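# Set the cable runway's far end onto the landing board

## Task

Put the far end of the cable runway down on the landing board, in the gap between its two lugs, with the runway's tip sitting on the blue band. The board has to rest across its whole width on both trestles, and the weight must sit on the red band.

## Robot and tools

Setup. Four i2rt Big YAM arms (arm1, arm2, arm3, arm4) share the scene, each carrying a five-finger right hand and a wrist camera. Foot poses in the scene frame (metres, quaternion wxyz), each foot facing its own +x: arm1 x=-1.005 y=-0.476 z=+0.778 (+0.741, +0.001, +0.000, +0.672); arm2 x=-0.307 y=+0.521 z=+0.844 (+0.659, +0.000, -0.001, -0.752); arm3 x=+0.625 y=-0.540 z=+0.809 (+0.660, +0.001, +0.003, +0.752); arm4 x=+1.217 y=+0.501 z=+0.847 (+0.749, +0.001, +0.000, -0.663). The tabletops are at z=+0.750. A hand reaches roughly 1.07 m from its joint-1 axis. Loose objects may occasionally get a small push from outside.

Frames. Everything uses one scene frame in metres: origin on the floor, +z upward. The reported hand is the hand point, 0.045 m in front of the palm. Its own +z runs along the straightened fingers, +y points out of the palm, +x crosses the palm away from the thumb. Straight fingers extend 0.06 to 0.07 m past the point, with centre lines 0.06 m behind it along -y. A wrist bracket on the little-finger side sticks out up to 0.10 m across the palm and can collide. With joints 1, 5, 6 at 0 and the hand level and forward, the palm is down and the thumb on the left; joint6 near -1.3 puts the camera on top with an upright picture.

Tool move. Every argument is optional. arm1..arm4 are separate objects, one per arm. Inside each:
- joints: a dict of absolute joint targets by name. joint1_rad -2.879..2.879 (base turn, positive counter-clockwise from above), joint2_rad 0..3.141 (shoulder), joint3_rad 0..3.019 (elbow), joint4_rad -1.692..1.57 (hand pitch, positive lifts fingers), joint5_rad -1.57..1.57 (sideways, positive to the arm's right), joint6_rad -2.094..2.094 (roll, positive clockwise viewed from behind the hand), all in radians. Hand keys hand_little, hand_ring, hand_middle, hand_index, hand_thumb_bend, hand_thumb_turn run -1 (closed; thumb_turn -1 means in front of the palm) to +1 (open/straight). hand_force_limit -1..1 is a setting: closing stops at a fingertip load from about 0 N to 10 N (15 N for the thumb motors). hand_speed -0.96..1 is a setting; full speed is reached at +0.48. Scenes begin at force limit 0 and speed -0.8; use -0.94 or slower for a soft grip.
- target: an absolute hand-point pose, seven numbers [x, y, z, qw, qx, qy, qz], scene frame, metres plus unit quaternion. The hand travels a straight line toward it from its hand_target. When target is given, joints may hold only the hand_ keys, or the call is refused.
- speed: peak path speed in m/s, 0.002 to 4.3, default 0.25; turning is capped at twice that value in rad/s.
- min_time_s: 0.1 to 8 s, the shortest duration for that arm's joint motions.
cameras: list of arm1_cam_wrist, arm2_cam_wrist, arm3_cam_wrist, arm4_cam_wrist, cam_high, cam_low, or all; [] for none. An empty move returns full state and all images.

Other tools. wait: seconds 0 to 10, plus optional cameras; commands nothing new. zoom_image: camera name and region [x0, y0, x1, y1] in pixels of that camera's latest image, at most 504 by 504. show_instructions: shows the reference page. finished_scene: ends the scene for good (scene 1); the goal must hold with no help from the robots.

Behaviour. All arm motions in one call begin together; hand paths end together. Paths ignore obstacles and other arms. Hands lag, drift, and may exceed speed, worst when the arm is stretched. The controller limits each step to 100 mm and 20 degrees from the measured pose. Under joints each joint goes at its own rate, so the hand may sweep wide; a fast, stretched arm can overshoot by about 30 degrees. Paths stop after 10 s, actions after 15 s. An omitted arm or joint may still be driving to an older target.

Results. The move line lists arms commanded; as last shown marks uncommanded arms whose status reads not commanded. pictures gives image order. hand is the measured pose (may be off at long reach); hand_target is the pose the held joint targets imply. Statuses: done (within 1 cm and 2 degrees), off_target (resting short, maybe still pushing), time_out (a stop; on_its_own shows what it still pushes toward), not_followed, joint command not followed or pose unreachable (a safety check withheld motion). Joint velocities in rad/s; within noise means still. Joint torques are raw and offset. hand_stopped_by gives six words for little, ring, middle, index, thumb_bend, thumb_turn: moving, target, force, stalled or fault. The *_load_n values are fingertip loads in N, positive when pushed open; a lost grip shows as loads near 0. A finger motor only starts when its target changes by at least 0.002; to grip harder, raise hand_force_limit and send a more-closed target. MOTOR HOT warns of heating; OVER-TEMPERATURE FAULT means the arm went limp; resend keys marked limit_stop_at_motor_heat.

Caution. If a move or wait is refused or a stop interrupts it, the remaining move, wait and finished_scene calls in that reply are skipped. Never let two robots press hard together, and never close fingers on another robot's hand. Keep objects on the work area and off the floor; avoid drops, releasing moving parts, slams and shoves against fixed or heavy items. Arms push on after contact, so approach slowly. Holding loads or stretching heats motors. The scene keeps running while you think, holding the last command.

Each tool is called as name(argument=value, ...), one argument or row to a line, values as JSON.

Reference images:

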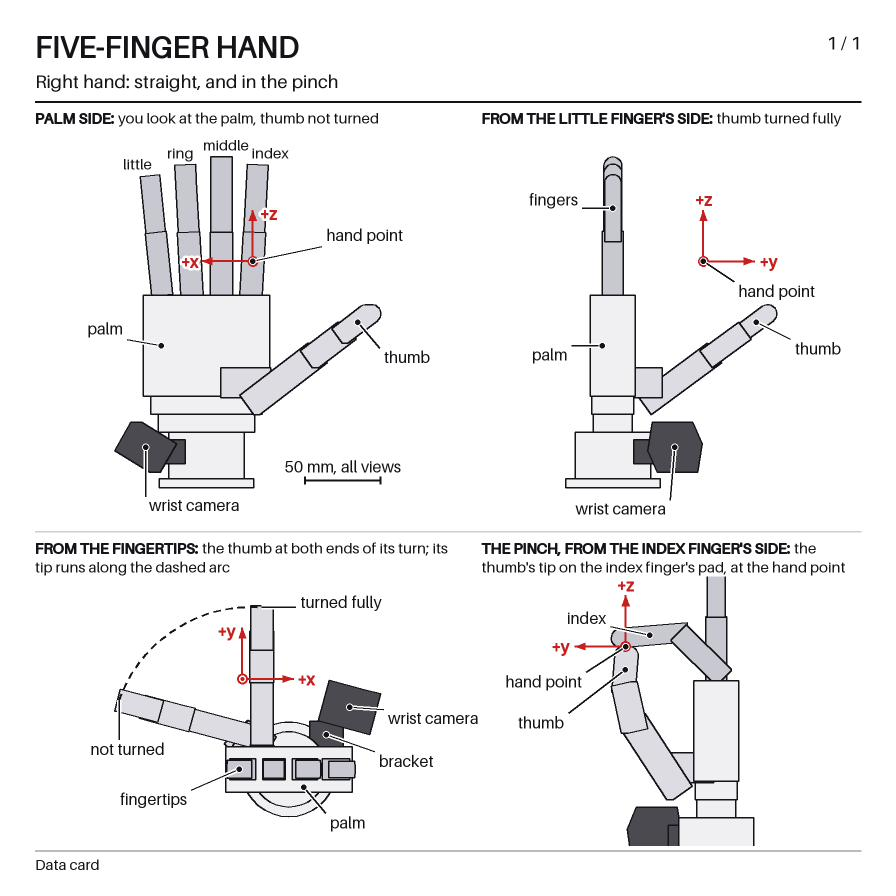

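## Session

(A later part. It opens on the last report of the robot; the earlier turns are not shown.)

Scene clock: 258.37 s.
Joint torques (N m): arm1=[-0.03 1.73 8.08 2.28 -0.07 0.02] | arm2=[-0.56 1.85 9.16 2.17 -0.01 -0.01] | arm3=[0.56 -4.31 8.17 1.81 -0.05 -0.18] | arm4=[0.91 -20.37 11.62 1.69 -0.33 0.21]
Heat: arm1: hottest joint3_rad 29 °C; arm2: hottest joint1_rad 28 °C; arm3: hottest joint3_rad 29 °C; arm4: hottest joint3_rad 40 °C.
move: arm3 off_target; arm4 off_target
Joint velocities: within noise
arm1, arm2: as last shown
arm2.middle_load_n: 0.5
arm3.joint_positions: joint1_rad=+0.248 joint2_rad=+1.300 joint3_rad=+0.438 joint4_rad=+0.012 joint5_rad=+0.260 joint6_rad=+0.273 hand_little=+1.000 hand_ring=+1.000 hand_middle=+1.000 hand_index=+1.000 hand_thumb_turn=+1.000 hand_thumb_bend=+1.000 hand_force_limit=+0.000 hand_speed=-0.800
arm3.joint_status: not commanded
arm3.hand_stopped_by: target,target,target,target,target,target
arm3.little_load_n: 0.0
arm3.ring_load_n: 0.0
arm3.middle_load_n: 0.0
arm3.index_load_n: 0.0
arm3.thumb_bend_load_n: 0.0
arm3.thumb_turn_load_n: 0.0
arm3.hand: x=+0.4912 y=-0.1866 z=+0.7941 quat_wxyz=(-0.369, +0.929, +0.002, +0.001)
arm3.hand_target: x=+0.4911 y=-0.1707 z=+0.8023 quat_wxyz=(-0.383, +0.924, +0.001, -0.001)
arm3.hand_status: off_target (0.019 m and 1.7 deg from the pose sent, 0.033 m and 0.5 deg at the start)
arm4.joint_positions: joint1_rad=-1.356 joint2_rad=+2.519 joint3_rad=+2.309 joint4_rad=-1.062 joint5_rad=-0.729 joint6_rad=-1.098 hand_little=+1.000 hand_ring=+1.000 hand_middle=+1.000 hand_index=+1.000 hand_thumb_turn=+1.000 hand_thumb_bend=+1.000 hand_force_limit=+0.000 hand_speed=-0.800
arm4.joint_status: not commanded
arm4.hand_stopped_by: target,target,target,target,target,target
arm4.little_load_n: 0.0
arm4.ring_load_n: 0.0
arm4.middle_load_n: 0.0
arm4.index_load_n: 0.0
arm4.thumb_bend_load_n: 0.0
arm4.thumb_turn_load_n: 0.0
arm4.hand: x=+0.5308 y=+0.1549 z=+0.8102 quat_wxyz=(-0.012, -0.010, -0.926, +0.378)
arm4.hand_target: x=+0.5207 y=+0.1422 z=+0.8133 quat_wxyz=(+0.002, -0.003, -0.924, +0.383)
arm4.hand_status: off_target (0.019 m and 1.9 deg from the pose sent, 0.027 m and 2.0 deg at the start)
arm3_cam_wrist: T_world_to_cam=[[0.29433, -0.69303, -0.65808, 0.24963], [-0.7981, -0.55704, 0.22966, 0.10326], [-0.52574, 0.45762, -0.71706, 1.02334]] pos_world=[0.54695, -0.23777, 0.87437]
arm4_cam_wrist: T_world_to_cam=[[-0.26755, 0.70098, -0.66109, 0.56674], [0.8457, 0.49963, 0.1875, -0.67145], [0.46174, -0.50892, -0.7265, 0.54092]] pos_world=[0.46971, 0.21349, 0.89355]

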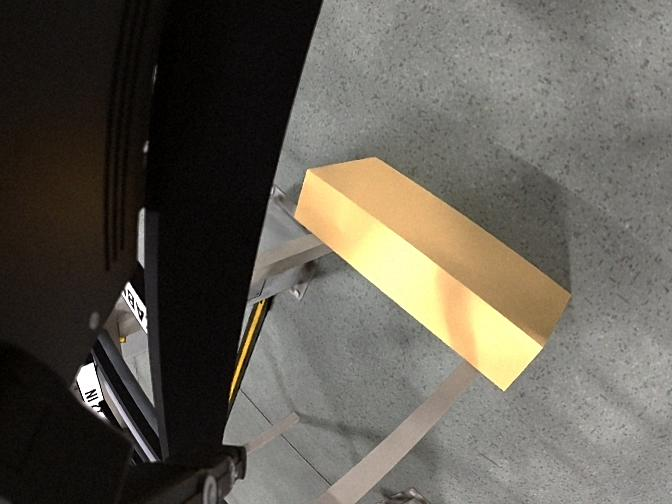

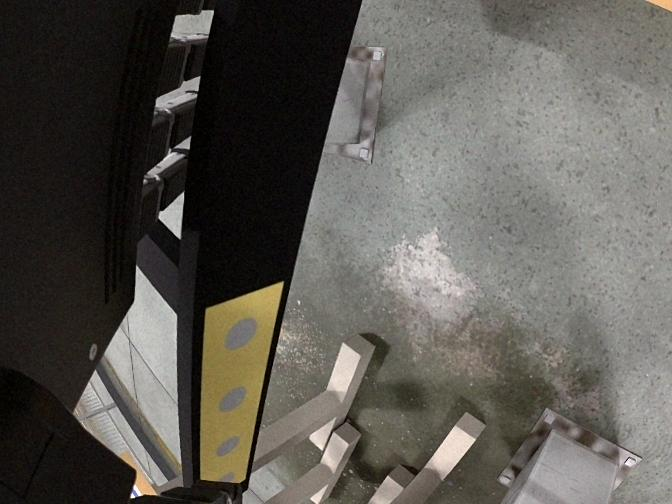

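move(
  arm3={"target": [0.49, -0.235, 0.865, 0.3827, -0.9239, 0, 0], "speed": 0.15},
  arm4={"target": [0.521, 0.1236, 0.8035, 0, 0, 0.9239, -0.3827], "speed": 0.06},
)

move(
  arm3={"target": [0.49, -0.205, 0.885, 0.1736, -0.9848, 0, 0], "speed": 0.15},
  cameras=["arm3_cam_wrist", "arm4_cam_wrist"],
)

zoom_image(
  camera="arm4_cam_wrist",
  region=[140, 60, 440, 310],
)

Scene clock: 290.03 s.
Joint torques (N m): arm1=[-0.38 1.85 8.29 2.17 -0.11 0.04] | arm2=[-0.91 1.85 8.81 2.14 -0.03 0.03] | arm3=[3.19 -2.14 7.76 0.57 0.24 0.11] | arm4=[0.73 -20.6 11.75 1.68 -0.41 0.23]
Heat: arm1: hottest joint3_rad 29 °C; arm2: hottest joint1_rad 28 °C; arm3: hottest joint3_rad 29 °C; arm4: hottest joint3_rad 40 °C.
move: arm3 off_target; arm4 off_target
Joint velocities: within noise
arm1, arm2: as last shown
arm1.middle_load_n: -0.5
arm1.thumb_bend_load_n: 0.5
arm2.middle_load_n: 0.0
arm3.joint_positions: joint1_rad=+0.319 joint2_rad=+0.932 joint3_rad=+0.438 joint4_rad=-0.322 joint5_rad=+0.326 joint6_rad=+0.321 hand_little=+1.000 hand_ring=+1.000 hand_middle=+1.000 hand_index=+1.000 hand_thumb_turn=+1.000 hand_thumb_bend=+1.000 hand_force_limit=+0.000 hand_speed=-0.800
arm3.joint_status: not commanded
arm3.hand_stopped_by: target,target,target,target,target,target
arm3.little_load_n: 0.0
arm3.ring_load_n: 0.0
arm3.middle_load_n: 0.0
arm3.index_load_n: 0.0
arm3.thumb_bend_load_n: 0.0
arm3.thumb_turn_load_n: 0.0
arm3.hand: x=+0.4934 y=-0.2264 z=+0.8711 quat_wxyz=(-0.393, +0.920, -0.002, +0.001)
arm3.hand_target: x=+0.4915 y=-0.2334 z=+0.8650 quat_wxyz=(-0.383, +0.924, -0.001, +0.001)
arm3.hand_status: off_target (0.011 m and 1.3 deg from the pose sent, 0.086 m and 1.7 deg at the start)
arm4.joint_positions: joint1_rad=-1.336 joint2_rad=+2.552 joint3_rad=+2.344 joint4_rad=-1.051 joint5_rad=-0.721 joint6_rad=-1.077 hand_little=+1.000 hand_ring=+1.000 hand_middle=+1.000 hand_index=+1.000 hand_thumb_turn=+1.000 hand_thumb_bend=+1.000 hand_force_limit=+0.000 hand_speed=-0.800
arm4.joint_status: not commanded
arm4.hand_stopped_by: target,target,target,target,target,target
arm4.little_load_n: 0.0
arm4.ring_load_n: 0.0
arm4.middle_load_n: -0.5
arm4.index_load_n: 0.5
arm4.thumb_bend_load_n: 0.0
arm4.thumb_turn_load_n: 0.0
arm4.hand: x=+0.5301 y=+0.1388 z=+0.8001 quat_wxyz=(-0.013, -0.009, -0.926, +0.377)
arm4.hand_target: x=+0.5207 y=+0.1257 z=+0.8033 quat_wxyz=(+0.001, -0.001, -0.924, +0.383)
arm4.hand_status: off_target (0.018 m and 1.9 deg from the pose sent, 0.033 m and 1.9 deg at the start)
pictures: none

Scene clock: 292.07 s.
Joint torques (N m): arm1=[0.03 1.79 8.34 2.3 -0.11 0.05] | arm2=[-0.91 1.85 8.94 2.11 -0.02 -0.04] | arm3=[0.5 -4.95 10.77 -0.14 -0.11 -0.2] | arm4=[0.5 -20.54 11.75 1.69 -0.41 0.21]
Heat: arm1: hottest joint3_rad 29 °C; arm2: hottest joint1_rad 28 °C; arm3: hottest joint3_rad 29 °C; arm4: hottest joint3_rad 40 °C.
move: arm3 off_target
Joint velocities: within noise
arm1, arm2, arm4: as last shown
arm1.middle_load_n: 0.0
arm1.thumb_bend_load_n: 0.0
arm3.joint_positions: joint1_rad=+0.204 joint2_rad=+1.246 joint3_rad=+0.777 joint4_rad=-0.785 joint5_rad=+0.111 joint6_rad=+0.316 hand_little=+1.000 hand_ring=+1.000 hand_middle=+1.000 hand_index=+1.000 hand_thumb_turn=+1.000 hand_thumb_bend=+1.000 hand_force_limit=+0.000 hand_speed=-0.800
arm3.joint_status: not commanded
arm3.hand_stopped_by: target,target,target,target,target,target
arm3.little_load_n: 0.0
arm3.ring_load_n: 0.0
arm3.middle_load_n: 0.0
arm3.index_load_n: 0.0
arm3.thumb_bend_load_n: 0.0
arm3.thumb_turn_load_n: 0.0
arm3.hand: x=+0.4880 y=-0.2217 z=+0.8735 quat_wxyz=(-0.165, +0.986, +0.000, -0.001)
arm3.hand_target: x=+0.4884 y=-0.2063 z=+0.8857 quat_wxyz=(-0.173, +0.985, +0.000, -0.002)
arm3.hand_status: off_target (0.020 m and 1.0 deg from the pose sent, 0.026 m and 26.2 deg at the start)
arm4.middle_load_n: 0.0
arm4.index_load_n: 0.0
arm3_cam_wrist: T_world_to_cam=[[0.28898, -0.90392, -0.31532, -0.06518], [-0.79911, -0.40914, 0.44049, -0.08797], [-0.52717, 0.12468, -0.84056, 1.12947]] pos_world=[0.54396, -0.23574, 0.96759]
arm4_cam_wrist: T_world_to_cam=[[-0.26951, 0.70196, -0.65925, 0.57061], [0.84462, 0.50115, 0.18833, -0.66132], [0.46259, -0.50606, -0.72796, 0.52604]] pos_world=[0.46901, 0.19708, 0.88365]

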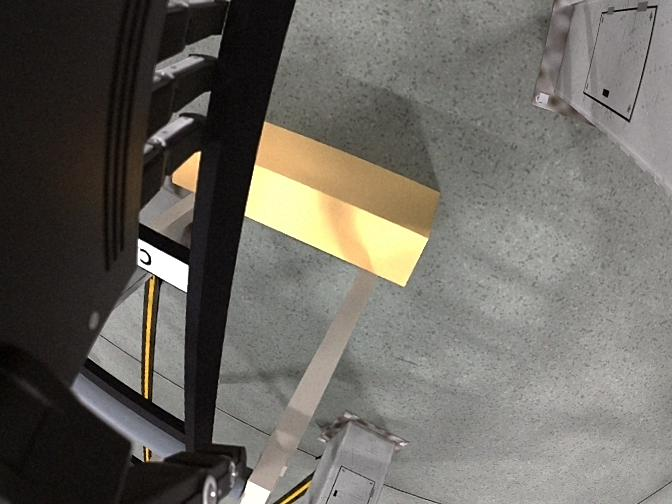

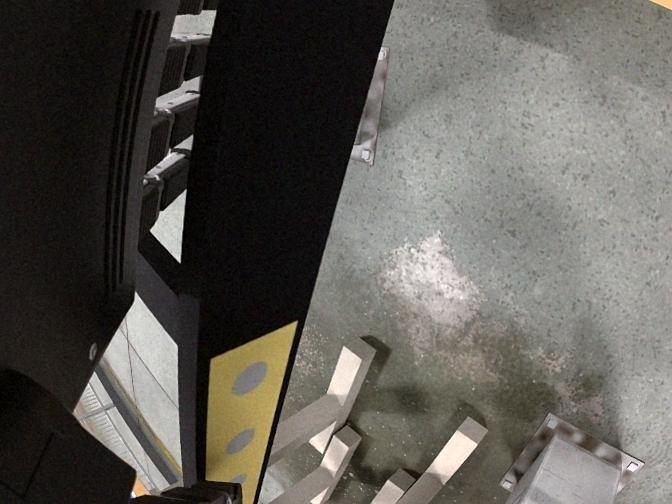

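Scaled by 1.680 from the camera's image (finer frame: 960x720).

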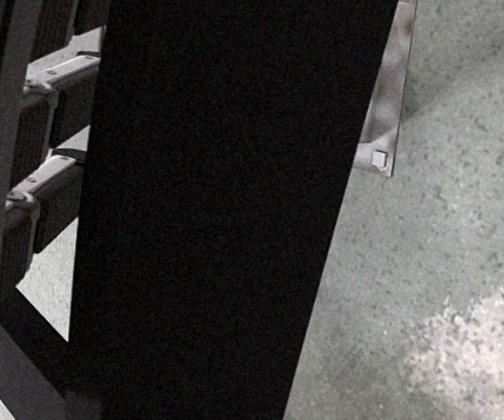

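zoom_image(
  camera="arm3_cam_wrist",
  region=[140, 60, 440, 310],
)

Scaled by 1.680 from the camera's image (finer frame: 960x720).

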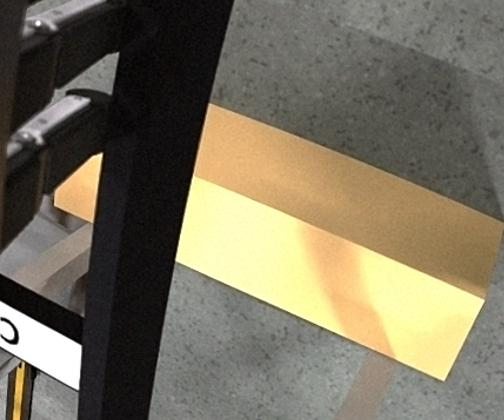

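move(
  arm3={"target": [0.49, -0.178, 0.885, 0.1736, -0.9848, 0, 0], "speed": 0.1},
)

move(
  arm3={"target": [0.49, -0.168, 0.855, 0.1736, -0.9848, 0, 0], "speed": 0.1},
  cameras=["arm3_cam_wrist"],
)

zoom_image(
  camera="arm3_cam_wrist",
  region=[140, 60, 440, 310],
)

Scene clock: 315.37 s.
Joint torques (N m): arm1=[-0.97 1.38 8.24 2.18 -0.13 -0.01] | arm2=[-0.56 1.96 8.76 2.03 -0.03 0.05] | arm3=[0.79 -5.77 10.78 0.42 -0.12 -0.19] | arm4=[0.44 -20.6 11.77 1.69 -0.41 0.21]
Heat: arm1: hottest joint3_rad 29 °C; arm2: hottest joint1_rad 28 °C; arm3: hottest joint3_rad 30 °C; arm4: hottest joint3_rad 42 °C.
move: arm3 off_target
Joint velocities: within noise
arm1, arm2, arm4: as last shown
arm3.joint_positions: joint1_rad=+0.178 joint2_rad=+1.315 joint3_rad=+0.838 joint4_rad=-0.785 joint5_rad=+0.108 joint6_rad=+0.296 hand_little=+1.000 hand_ring=+1.000 hand_middle=+1.000 hand_index=+1.000 hand_thumb_turn=+1.000 hand_thumb_bend=+1.000 hand_force_limit=+0.000 hand_speed=-0.800
arm3.joint_status: not commanded
arm3.hand_stopped_by: target,target,target,target,target,target
arm3.little_load_n: 0.0
arm3.ring_load_n: 0.0
arm3.middle_load_n: 0.0
arm3.index_load_n: 0.0
arm3.thumb_bend_load_n: 0.0
arm3.thumb_turn_load_n: 0.0
arm3.hand: x=+0.4900 y=-0.1972 z=+0.8734 quat_wxyz=(-0.161, +0.987, -0.003, +0.003)
arm3.hand_target: x=+0.4900 y=-0.1780 z=+0.8853 quat_wxyz=(-0.174, +0.985, -0.003, +0.000)
arm3.hand_status: off_target (0.022 m and 1.5 deg from the pose sent, 0.045 m and 1.0 deg at the start)
arm4.index_load_n: -0.5
pictures: none

Scene clock: 316.33 s.
Joint torques (N m): arm1=[0.32 2.37 8.31 2.24 -0.11 0.06] | arm2=[-0.21 1.73 8.9 2 0.01 0.07] | arm3=[0.67 -6.53 8.96 1.1 -0.13 -0.2] | arm4=[0.5 -20.6 11.77 1.68 -0.41 0.21]
Heat: arm1: hottest joint3_rad 29 °C; arm2: hottest joint1_rad 28 °C; arm3: hottest joint3_rad 30 °C; arm4: hottest joint3_rad 42 °C.
move: arm3 off_target
Joint velocities: within noise
arm1.joint_positions: joint1_rad=+0.478 joint2_rad=+0.616 joint3_rad=+1.350 joint4_rad=-1.377 joint5_rad=-0.134 joint6_rad=-1.439 hand_little=+1.000 hand_ring=+1.000 hand_middle=+1.000 hand_index=+1.000 hand_thumb_turn=+1.000 hand_thumb_bend=+1.000 hand_force_limit=+0.000 hand_speed=-0.800
arm1.joint_status: not commanded
arm1.hand_stopped_by: target,target,target,target,target,target
arm1.little_load_n: 0.0
arm1.ring_load_n: 0.0
arm1.middle_load_n: 0.0
arm1.index_load_n: 0.0
arm1.thumb_bend_load_n: 0.0
arm1.thumb_turn_load_n: 0.0
arm1.hand: x=-1.0634 y=-0.2502 z=+1.2433 quat_wxyz=(-0.416, +0.524, +0.723, +0.174)
arm1.hand_target: x=-1.0630 y=-0.2511 z=+1.2505 quat_wxyz=(-0.422, +0.521, +0.720, +0.178)
arm1.hand_status: not commanded
arm2.joint_positions: joint1_rad=+0.105 joint2_rad=+0.621 joint3_rad=+1.439 joint4_rad=-1.482 joint5_rad=-0.124 joint6_rad=-1.321 hand_little=+1.000 hand_ring=+1.000 hand_middle=+1.000 hand_index=+1.000 hand_thumb_turn=+1.000 hand_thumb_bend=+1.000 hand_force_limit=+0.000 hand_speed=-0.800
arm2.joint_status: not commanded
arm2.hand_stopped_by: target,target,target,target,target,target
arm2.little_load_n: 0.0
arm2.ring_load_n: 0.0
arm2.middle_load_n: 0.0
arm2.index_load_n: 0.0
arm2.thumb_bend_load_n: 0.0
arm2.thumb_turn_load_n: 0.0
arm2.hand: x=-0.3402 y=+0.3205 z=+1.3259 quat_wxyz=(+0.229, +0.562, -0.700, +0.377)
arm2.hand_target: x=-0.3402 y=+0.3209 z=+1.3357 quat_wxyz=(+0.236, +0.559, -0.695, +0.386)
arm2.hand_status: not commanded
arm3.joint_positions: joint1_rad=+0.172 joint2_rad=+1.386 joint3_rad=+0.838 joint4_rad=-0.712 joint5_rad=+0.105 joint6_rad=+0.284 hand_little=+1.000 hand_ring=+1.000 hand_middle=+1.000 hand_index=+1.000 hand_thumb_turn=+1.000 hand_thumb_bend=+1.000 hand_force_limit=+0.000 hand_speed=-0.800
arm3.joint_status: not commanded
arm3.hand_stopped_by: target,target,target,target,target,target
arm3.little_load_n: 0.0
arm3.ring_load_n: 0.0
arm3.middle_load_n: 0.0
arm3.index_load_n: 0.0
arm3.thumb_bend_load_n: 0.0
arm3.thumb_turn_load_n: 0.0
arm3.hand: x=+0.4878 y=-0.1829 z=+0.8511 quat_wxyz=(-0.162, +0.987, +0.000, +0.002)
arm3.hand_target: x=+0.4899 y=-0.1688 z=+0.8548 quat_wxyz=(-0.173, +0.985, +0.000, +0.000)
arm3.hand_status: off_target (0.016 m and 1.4 deg from the pose sent, 0.035 m and 1.5 deg at the start)
arm4: as last shown
arm4.thumb_turn_load_n: -0.5
arm3_cam_wrist: T_world_to_cam=[[0.29109, -0.90588, -0.30764, -0.04497], [-0.80188, -0.40641, 0.43797, -0.05837], [-0.52178, 0.1192, -0.84471, 1.10563]] pos_world=[0.54318, -0.19625, 0.94567]

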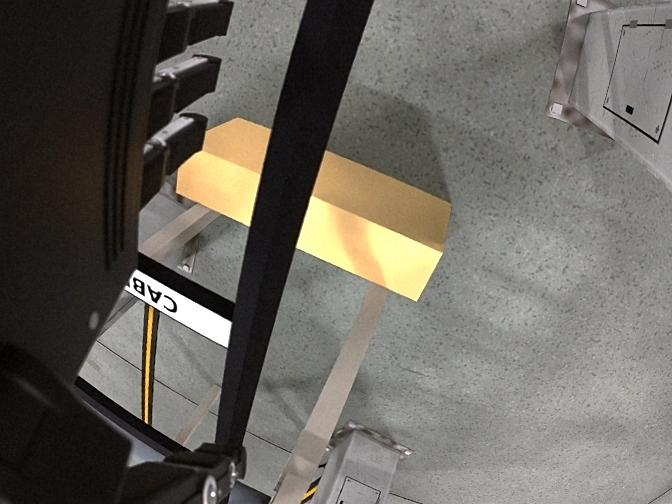

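Scaled by 1.680 from the camera's image (finer frame: 960x720).

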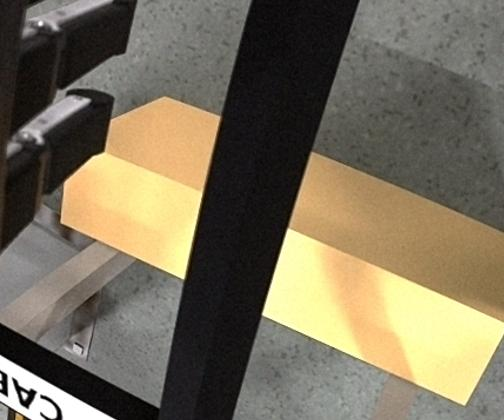

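move(
  arm3={"target": [0.49, -0.161, 0.805, 0.1736, -0.9848, 0, 0], "speed": 0.1},
  cameras=["arm3_cam_wrist"],
)

zoom_image(
  camera="arm3_cam_wrist",
  region=[140, 60, 440, 310],
)

Scene clock: 327.87 s.
Joint torques (N m): arm1=[0.44 1.61 8.09 2.25 -0.09 0.09] | arm2=[-1.2 2.55 8.95 2.09 0.02 0.03] | arm3=[0.56 -7.36 6.2 1.14 -0.13 -0.2] | arm4=[0.44 -20.6 11.75 1.68 -0.41 0.21]
Heat: arm1: hottest joint3_rad 29 °C; arm2: hottest joint1_rad 28 °C; arm3: hottest joint3_rad 30 °C; arm4: hottest joint3_rad 42 °C.
move: arm3 off_target
Joint velocities: within noise
arm1, arm2, arm4: as last shown
arm2.middle_load_n: 0.5
arm3.joint_positions: joint1_rad=+0.167 joint2_rad=+1.488 joint3_rad=+0.825 joint4_rad=-0.558 joint5_rad=+0.103 joint6_rad=+0.275 hand_little=+1.000 hand_ring=+1.000 hand_middle=+1.000 hand_index=+1.000 hand_thumb_turn=+1.000 hand_thumb_bend=+1.000 hand_force_limit=+0.000 hand_speed=-0.800
arm3.joint_status: not commanded
arm3.hand_stopped_by: target,target,target,target,target,target
arm3.little_load_n: 0.0
arm3.ring_load_n: 0.0
arm3.middle_load_n: 0.0
arm3.index_load_n: 0.0
arm3.thumb_bend_load_n: 0.0
arm3.thumb_turn_load_n: 0.0
arm3.hand: x=+0.4825 y=-0.1596 z=+0.8142 quat_wxyz=(-0.179, +0.984, +0.001, -0.002)
arm3.hand_target: x=+0.4898 y=-0.1617 z=+0.8055 quat_wxyz=(-0.174, +0.985, +0.002, +0.000)
arm3.hand_status: off_target (0.012 m and 0.7 deg from the pose sent, 0.051 m and 1.4 deg at the start)
arm4.index_load_n: 0.0
arm4.thumb_turn_load_n: 0.0
arm3_cam_wrist: T_world_to_cam=[[0.29207, -0.89333, -0.34155, -0.00449], [-0.79607, -0.425, 0.43086, -0.03704], [-0.53006, 0.14606, -0.83528, 1.06952]] pos_world=[0.53874, -0.17597, 0.90778]

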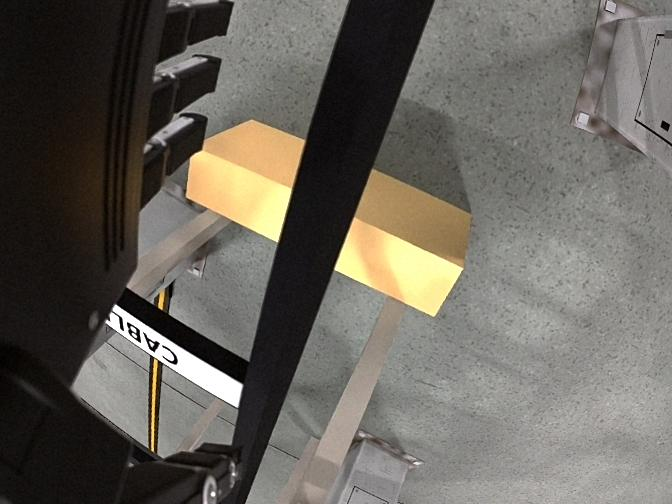

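Scaled by 1.680 from the camera's image (finer frame: 960x720).

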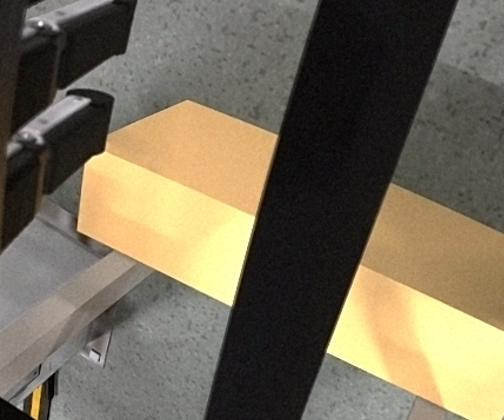

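move(
  arm3={"target": [0.492, -0.172, 0.775, 0.1736, -0.9848, 0, 0], "speed": 0.1},
  cameras=["arm3_cam_wrist"],
)

zoom_image(
  camera="arm3_cam_wrist",
  region=[140, 60, 440, 310],
)

Scene clock: 336.17 s.
Joint torques (N m): arm1=[0.67 0.85 8.39 2.3 -0.1 0.05] | arm2=[-0.62 1.61 8.9 1.94 -0.06 -0.02] | arm3=[0.85 -6.24 5.31 1.35 0.28 -0.14] | arm4=[0.5 -20.6 11.75 1.68 -0.41 0.21]
Heat: arm1: hottest joint3_rad 29 °C; arm2: hottest joint1_rad 28 °C; arm3: hottest joint3_rad 30 °C; arm4: hottest joint3_rad 42 °C.
move: arm3 off_target
Joint velocities: within noise
arm1, arm2, arm4: as last shown
arm3.joint_positions: joint1_rad=+0.164 joint2_rad=+1.511 joint3_rad=+0.771 joint4_rad=-0.466 joint5_rad=+0.091 joint6_rad=+0.272 hand_little=+1.000 hand_ring=+1.000 hand_middle=+1.000 hand_index=+1.000 hand_thumb_turn=+1.000 hand_thumb_bend=+1.000 hand_force_limit=+0.000 hand_speed=-0.800
arm3.joint_status: not commanded
arm3.hand_stopped_by: target,target,target,target,target,target
arm3.little_load_n: 0.0
arm3.ring_load_n: 0.0
arm3.middle_load_n: 0.0
arm3.index_load_n: 0.0
arm3.thumb_bend_load_n: 0.5
arm3.thumb_turn_load_n: -0.5
arm3.hand: x=+0.4831 y=-0.1658 z=+0.7920 quat_wxyz=(-0.185, +0.983, +0.002, -0.010)
arm3.hand_target: x=+0.4933 y=-0.1732 z=+0.7758 quat_wxyz=(-0.173, +0.985, +0.000, +0.000)
arm3.hand_status: off_target (0.020 m and 1.7 deg from the pose sent, 0.042 m and 0.7 deg at the start)
arm3_cam_wrist: T_world_to_cam=[[0.2906, -0.8882, -0.3559, -0.00491], [-0.78815, -0.4331, 0.43733, -0.03971], [-0.54257, 0.15341, -0.82588, 1.05197]] pos_world=[0.54089, -0.18294, 0.88443]

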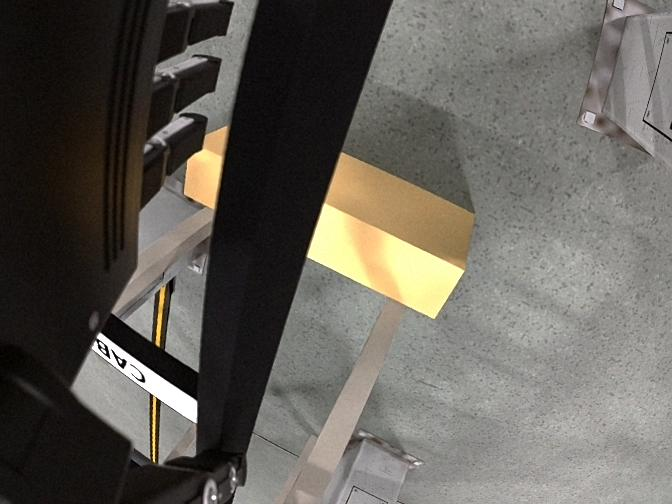

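Scaled by 1.680 from the camera's image (finer frame: 960x720).

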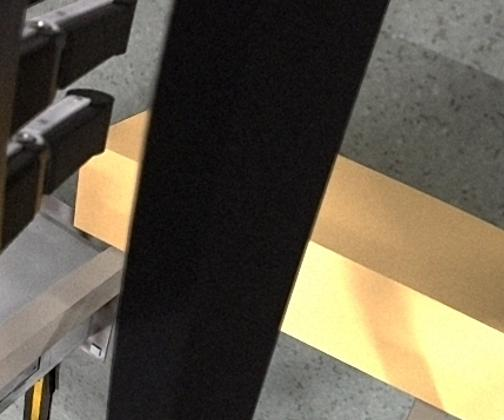

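move(
  arm3={"joints": {"hand_thumb_turn": -1}},
  arm4={"joints": {"hand_thumb_turn": -1}},
  cameras=["arm3_cam_wrist", "arm4_cam_wrist"],
)

Scene clock: 357.93 s.
Joint torques (N m): arm1=[-0.26 1.61 8.12 2.19 -0.09 -0.02] | arm2=[-0.21 2.26 8.88 2 -0.01 0.02] | arm3=[0.73 -7.12 5.64 0.81 0.11 -0.14] | arm4=[0.5 -20.6 11.77 1.7 -0.39 0.2]
Heat: arm1: hottest joint3_rad 29 °C; arm2: hottest joint3_rad 28 °C; arm3: hottest joint2_rad 29 °C; arm4: hottest joint3_rad 42 °C.
move: arm3 done; arm4 done
Joint velocities: within noise
arm1, arm2: as last shown
arm2.middle_load_n: 0.0
arm3.joint_positions: joint1_rad=+0.166 joint2_rad=+1.522 joint3_rad=+0.765 joint4_rad=-0.454 joint5_rad=+0.097 joint6_rad=+0.272 hand_little=+1.000 hand_ring=+1.000 hand_middle=+1.000 hand_index=+1.000 hand_thumb_turn=-1.000 hand_thumb_bend=+1.000 hand_force_limit=+0.000 hand_speed=-0.800
arm3.joint_status: all done
arm3.hand_stopped_by: target,target,target,target,target,target
arm3.little_load_n: 0.0
arm3.ring_load_n: 0.0
arm3.middle_load_n: 0.0
arm3.index_load_n: 0.0
arm3.thumb_bend_load_n: 0.0
arm3.thumb_turn_load_n: 0.0
arm3.hand: x=+0.4841 y=-0.1671 z=+0.7863 quat_wxyz=(-0.184, +0.983, +0.002, -0.006)
arm3.hand_target: x=+0.4928 y=-0.1729 z=+0.7759 quat_wxyz=(-0.173, +0.985, +0.001, +0.000)
arm3.hand_status: not commanded
arm4.joint_positions: joint1_rad=-1.336 joint2_rad=+2.552 joint3_rad=+2.344 joint4_rad=-1.051 joint5_rad=-0.721 joint6_rad=-1.069 hand_little=+1.000 hand_ring=+1.000 hand_middle=+1.000 hand_index=+1.000 hand_thumb_turn=-1.000 hand_thumb_bend=+1.000 hand_force_limit=+0.000 hand_speed=-0.800
arm4.joint_status: all done
arm4.hand_stopped_by: target,target,target,target,target,target
arm4.little_load_n: 0.0
arm4.ring_load_n: 0.0
arm4.middle_load_n: 0.0
arm4.index_load_n: -0.5
arm4.thumb_bend_load_n: 0.0
arm4.thumb_turn_load_n: 0.0
arm4.hand: x=+0.5306 y=+0.1387 z=+0.8003 quat_wxyz=(-0.014, -0.013, -0.926, +0.377)
arm4.hand_target: x=+0.5211 y=+0.1256 z=+0.8035 quat_wxyz=(+0.000, -0.005, -0.924, +0.383)
arm4.hand_status: not commanded
arm3_cam_wrist: T_world_to_cam=[[0.29241, -0.88934, -0.35153, -0.01283], [-0.79136, -0.43141, 0.43317, -0.032], [-0.53689, 0.15152, -0.82993, 1.04823]] pos_world=[0.54121, -0.18405, 0.87931]
arm4_cam_wrist: T_world_to_cam=[[-0.26216, 0.70348, -0.66059, 0.5679], [0.84632, 0.49652, 0.19289, -0.66557], [0.4637, -0.5085, -0.72554, 0.52375]] pos_world=[0.46931, 0.19729, 0.88354]

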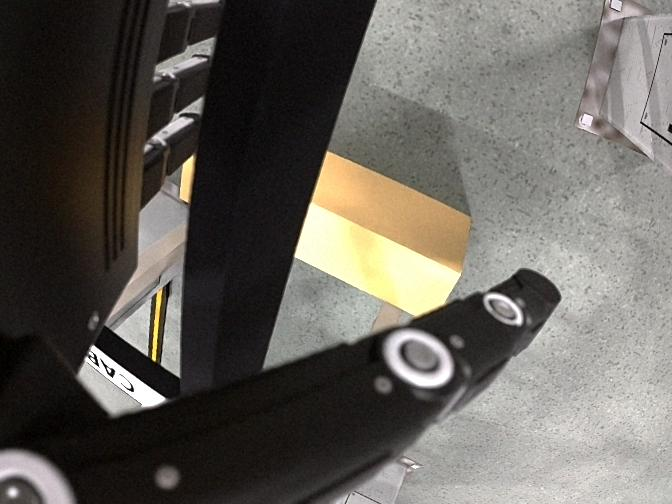

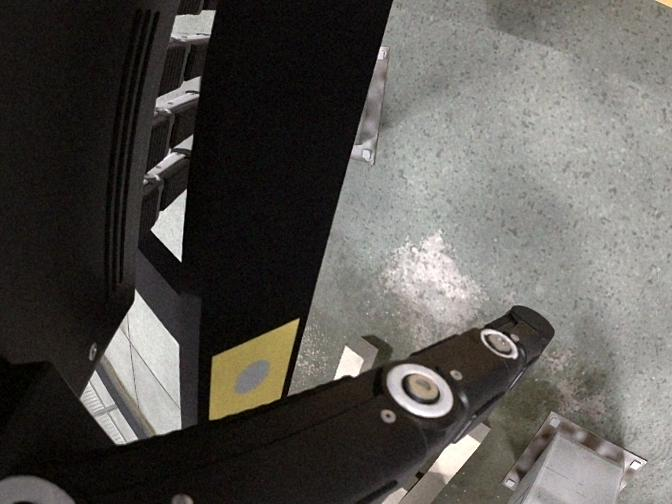

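move(
  arm3={"joints": {"hand_force_limit": -0.4, "hand_speed": -0.88, "hand_index": -0.9, "hand_middle": -0.9, "hand_ring": -0.9, "hand_little": -0.9}},
  arm4={"joints": {"hand_force_limit": -0.4, "hand_speed": -0.88, "hand_index": -0.9, "hand_middle": -0.9, "hand_ring": -0.9, "hand_little": -0.9}},
  cameras=["arm3_cam_wrist", "arm4_cam_wrist"],
)

Scene clock: 369.03 s.
Joint torques (N m): arm1=[-0.26 1.9 8.38 2.39 -0.08 0.06] | arm2=[-0.85 2.37 8.84 2.15 -0.05 -0.03] | arm3=[0.79 -8.23 6.67 0.64 0.03 -0.16] | arm4=[-0.67 -22.48 11.63 1.42 -0.38 0.19]
Heat: arm1: hottest joint3_rad 29 °C; arm2: hottest joint3_rad 28 °C; arm3: hottest joint2_rad 29 °C; arm4: hottest joint3_rad 43 °C.
move: arm3 off_target; arm4 off_target
Joint velocities: within noise
arm1, arm2: as last shown
arm3.joint_positions: joint1_rad=+0.161 joint2_rad=+1.541 joint3_rad=+0.745 joint4_rad=-0.451 joint5_rad=+0.099 joint6_rad=+0.278 hand_little=-0.872 hand_ring=-0.493 hand_middle=-0.449 hand_index=-0.404 hand_thumb_turn=-1.000 hand_thumb_bend=+1.000 hand_force_limit=-0.400 hand_speed=-0.880
arm3.joint_status: hand_little off_target (ended at -0.872, target -0.900); hand_ring off_target (ended at -0.493, target -0.900); hand_middle off_target (ended at -0.449, target -0.900); hand_index off_target (ended at -0.404, target -0.900); the others done
arm3.hand_stopped_by: force,force,force,force,target,target
arm3.little_load_n: 2.5
arm3.ring_load_n: 0.0
arm3.middle_load_n: 0.0
arm3.index_load_n: 0.0
arm3.thumb_bend_load_n: 0.0
arm3.thumb_turn_load_n: 0.0
arm3.hand: x=+0.4894 y=-0.1785 z=+0.7734 quat_wxyz=(-0.167, +0.986, -0.002, -0.001)
arm3.hand_target: x=+0.4940 y=-0.1723 z=+0.7758 quat_wxyz=(-0.173, +0.985, -0.005, +0.000)
arm3.hand_status: not commanded
arm4.joint_positions: joint1_rad=-1.313 joint2_rad=+2.575 joint3_rad=+2.344 joint4_rad=-1.045 joint5_rad=-0.721 joint6_rad=-1.075 hand_little=-0.705 hand_ring=-0.650 hand_middle=-0.605 hand_index=-0.549 hand_thumb_turn=-1.000 hand_thumb_bend=+1.000 hand_force_limit=-0.400 hand_speed=-0.880
arm4.joint_status: hand_little off_target (ended at -0.705, target -0.900); hand_ring off_target (ended at -0.650, target -0.900); hand_middle off_target (ended at -0.605, target -0.900); hand_index off_target (ended at -0.549, target -0.900); the others done
arm4.hand_stopped_by: force,force,force,force,target,target
arm4.little_load_n: 3.0
arm4.ring_load_n: 0.0
arm4.middle_load_n: 0.0
arm4.index_load_n: 0.0
arm4.thumb_bend_load_n: 0.0
arm4.thumb_turn_load_n: 0.0
arm4.hand: x=+0.5413 y=+0.1241 z=+0.7831 quat_wxyz=(-0.024, -0.002, -0.927, +0.374)
arm4.hand_target: x=+0.5241 y=+0.1196 z=+0.8033 quat_wxyz=(-0.001, +0.002, -0.924, +0.383)
arm4.hand_status: not commanded
arm3_cam_wrist: T_world_to_cam=[[0.28603, -0.90364, -0.31878, -0.05391], [-0.8, -0.40832, 0.43963, -0.02385], [-0.52743, 0.12928, -0.83971, 1.04096]] pos_world=[0.54536, -0.19302, 0.8674]
arm4_cam_wrist: T_world_to_cam=[[-0.27371, 0.70005, -0.65956, 0.57547], [0.83016, 0.51825, 0.20555, -0.66797], [0.48571, -0.49128, -0.723, 0.48279]] pos_world=[0.47754, 0.18051, 0.86591]

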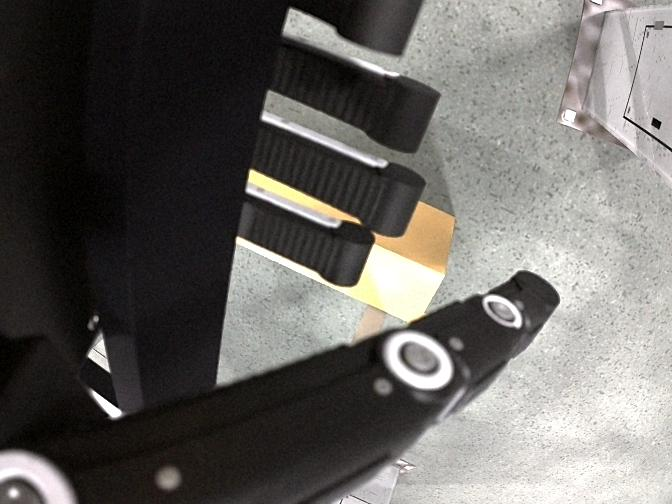

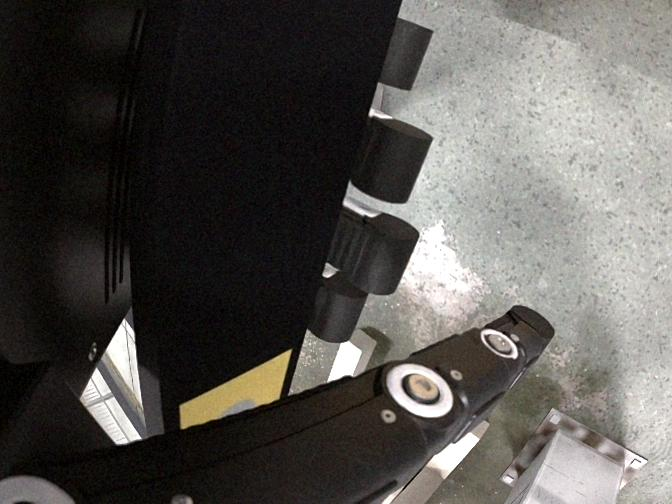

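move(
  arm3={"joints": {"hand_thumb_bend": -1}},
  arm4={"joints": {"hand_thumb_bend": -1}},
  cameras=["all"],
)

Scene clock: 381.13 s.
Joint torques (N m): arm1=[0.09 1.44 8.34 2.33 -0.17 0] | arm2=[-0.56 2.32 8.81 1.91 0 0.02] | arm3=[0.73 -8.47 6.72 0.62 0.03 -0.14] | arm4=[-0.67 -22.48 11.64 1.42 -0.38 0.2]
Heat: arm1: hottest joint3_rad 29 °C; arm2: hottest joint3_rad 28 °C; arm3: hottest joint2_rad 29 °C; arm4: hottest joint3_rad 43 °C.
move: arm3 off_target; arm4 off_target
Joint velocities: within noise
arm1, arm2: as last shown
arm3.joint_positions: joint1_rad=+0.161 joint2_rad=+1.541 joint3_rad=+0.745 joint4_rad=-0.451 joint5_rad=+0.099 joint6_rad=+0.278 hand_little=-0.872 hand_ring=-0.493 hand_middle=-0.449 hand_index=-0.404 hand_thumb_turn=-1.000 hand_thumb_bend=+0.418 hand_force_limit=-0.400 hand_speed=-0.880
arm3.joint_status: hand_thumb_bend off_target (ended at +0.418, target -1.000)
arm3.hand_stopped_by: force,force,force,force,force,target
arm3.little_load_n: 2.5
arm3.ring_load_n: 0.0
arm3.middle_load_n: 0.5
arm3.index_load_n: 0.5
arm3.thumb_bend_load_n: 4.5
arm3.thumb_turn_load_n: 0.0
arm3.hand: x=+0.4894 y=-0.1785 z=+0.7734 quat_wxyz=(-0.167, +0.986, -0.002, -0.001)
arm3.hand_target: x=+0.4940 y=-0.1723 z=+0.7758 quat_wxyz=(-0.173, +0.985, -0.005, +0.000)
arm3.hand_status: not commanded
arm4.joint_positions: joint1_rad=-1.313 joint2_rad=+2.575 joint3_rad=+2.344 joint4_rad=-1.045 joint5_rad=-0.721 joint6_rad=-1.075 hand_little=-0.705 hand_ring=-0.650 hand_middle=-0.605 hand_index=-0.549 hand_thumb_turn=-1.000 hand_thumb_bend=+0.458 hand_force_limit=-0.400 hand_speed=-0.880
arm4.joint_status: hand_thumb_bend off_target (ended at +0.458, target -1.000)
arm4.hand_stopped_by: force,force,force,force,force,target
arm4.little_load_n: 3.0
arm4.ring_load_n: 0.0
arm4.middle_load_n: 0.0
arm4.index_load_n: 0.0
arm4.thumb_bend_load_n: 5.0
arm4.thumb_turn_load_n: 0.5
arm4.hand: x=+0.5413 y=+0.1241 z=+0.7831 quat_wxyz=(-0.024, -0.002, -0.927, +0.374)
arm4.hand_target: x=+0.5241 y=+0.1196 z=+0.8033 quat_wxyz=(-0.001, +0.002, -0.924, +0.383)
arm4.hand_status: not commanded
pictures: arm1_cam_wrist, arm2_cam_wrist, arm3_cam_wrist, arm4_cam_wrist, cam_high, cam_low
arm3_cam_wrist: T_world_to_cam=[[0.28603, -0.90364, -0.31878, -0.05391], [-0.8, -0.40832, 0.43963, -0.02385], [-0.52743, 0.12928, -0.83971, 1.04096]] pos_world=[0.54536, -0.19302, 0.8674]
arm4_cam_wrist: T_world_to_cam=[[-0.27371, 0.70005, -0.65956, 0.57547], [0.83016, 0.51825, 0.20555, -0.66797], [0.48571, -0.49128, -0.723, 0.48279]] pos_world=[0.47754, 0.18051, 0.86591]

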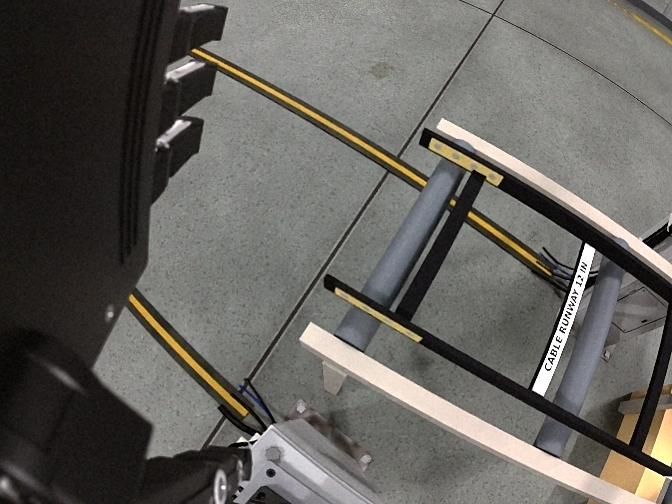

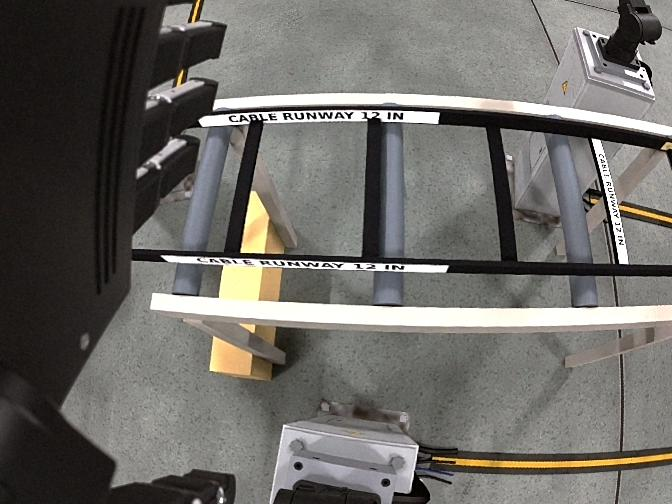

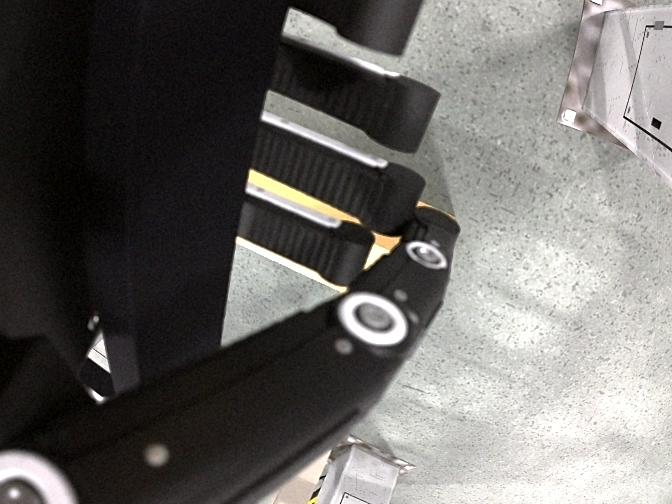

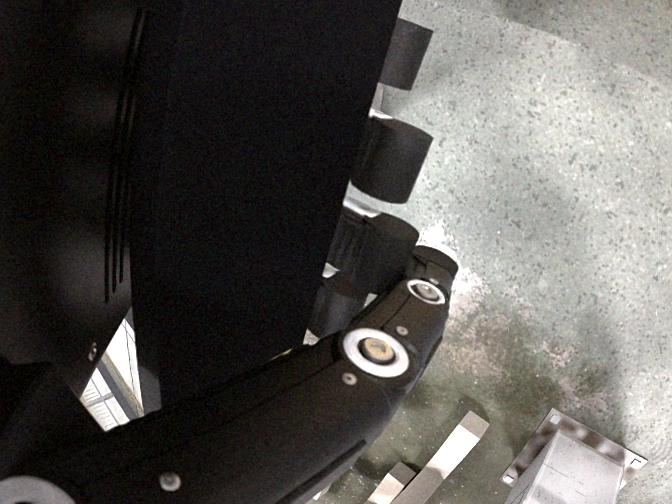

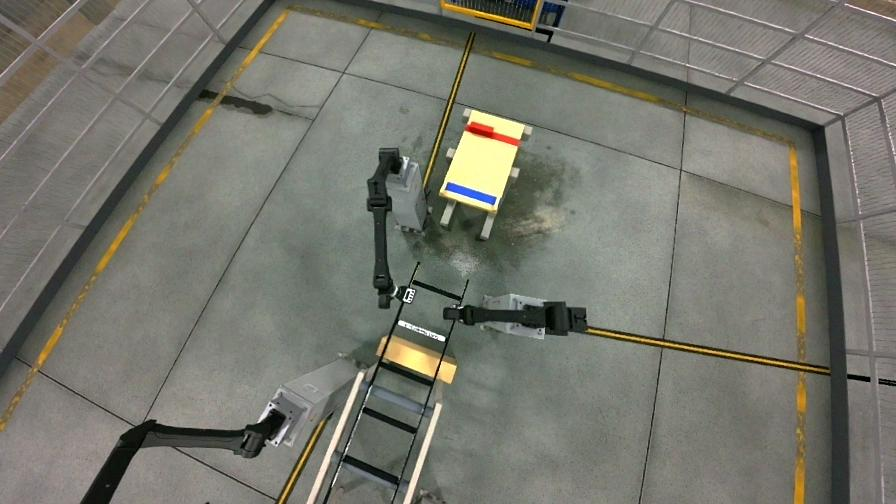

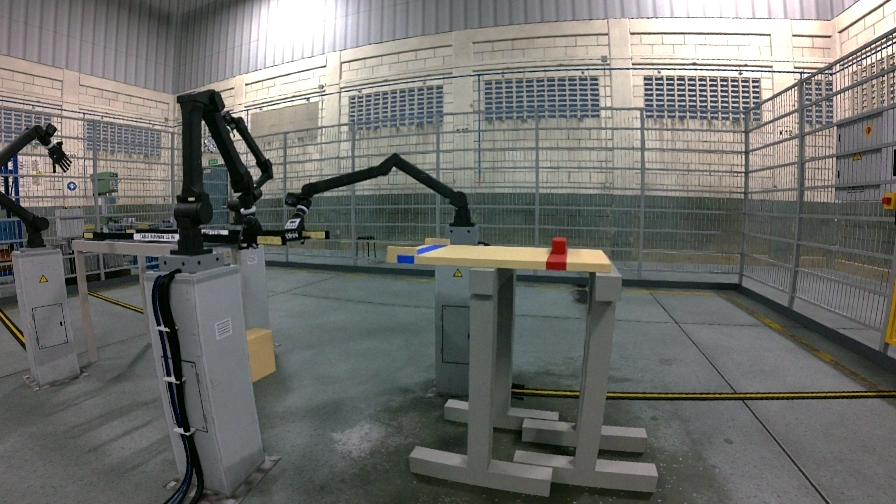

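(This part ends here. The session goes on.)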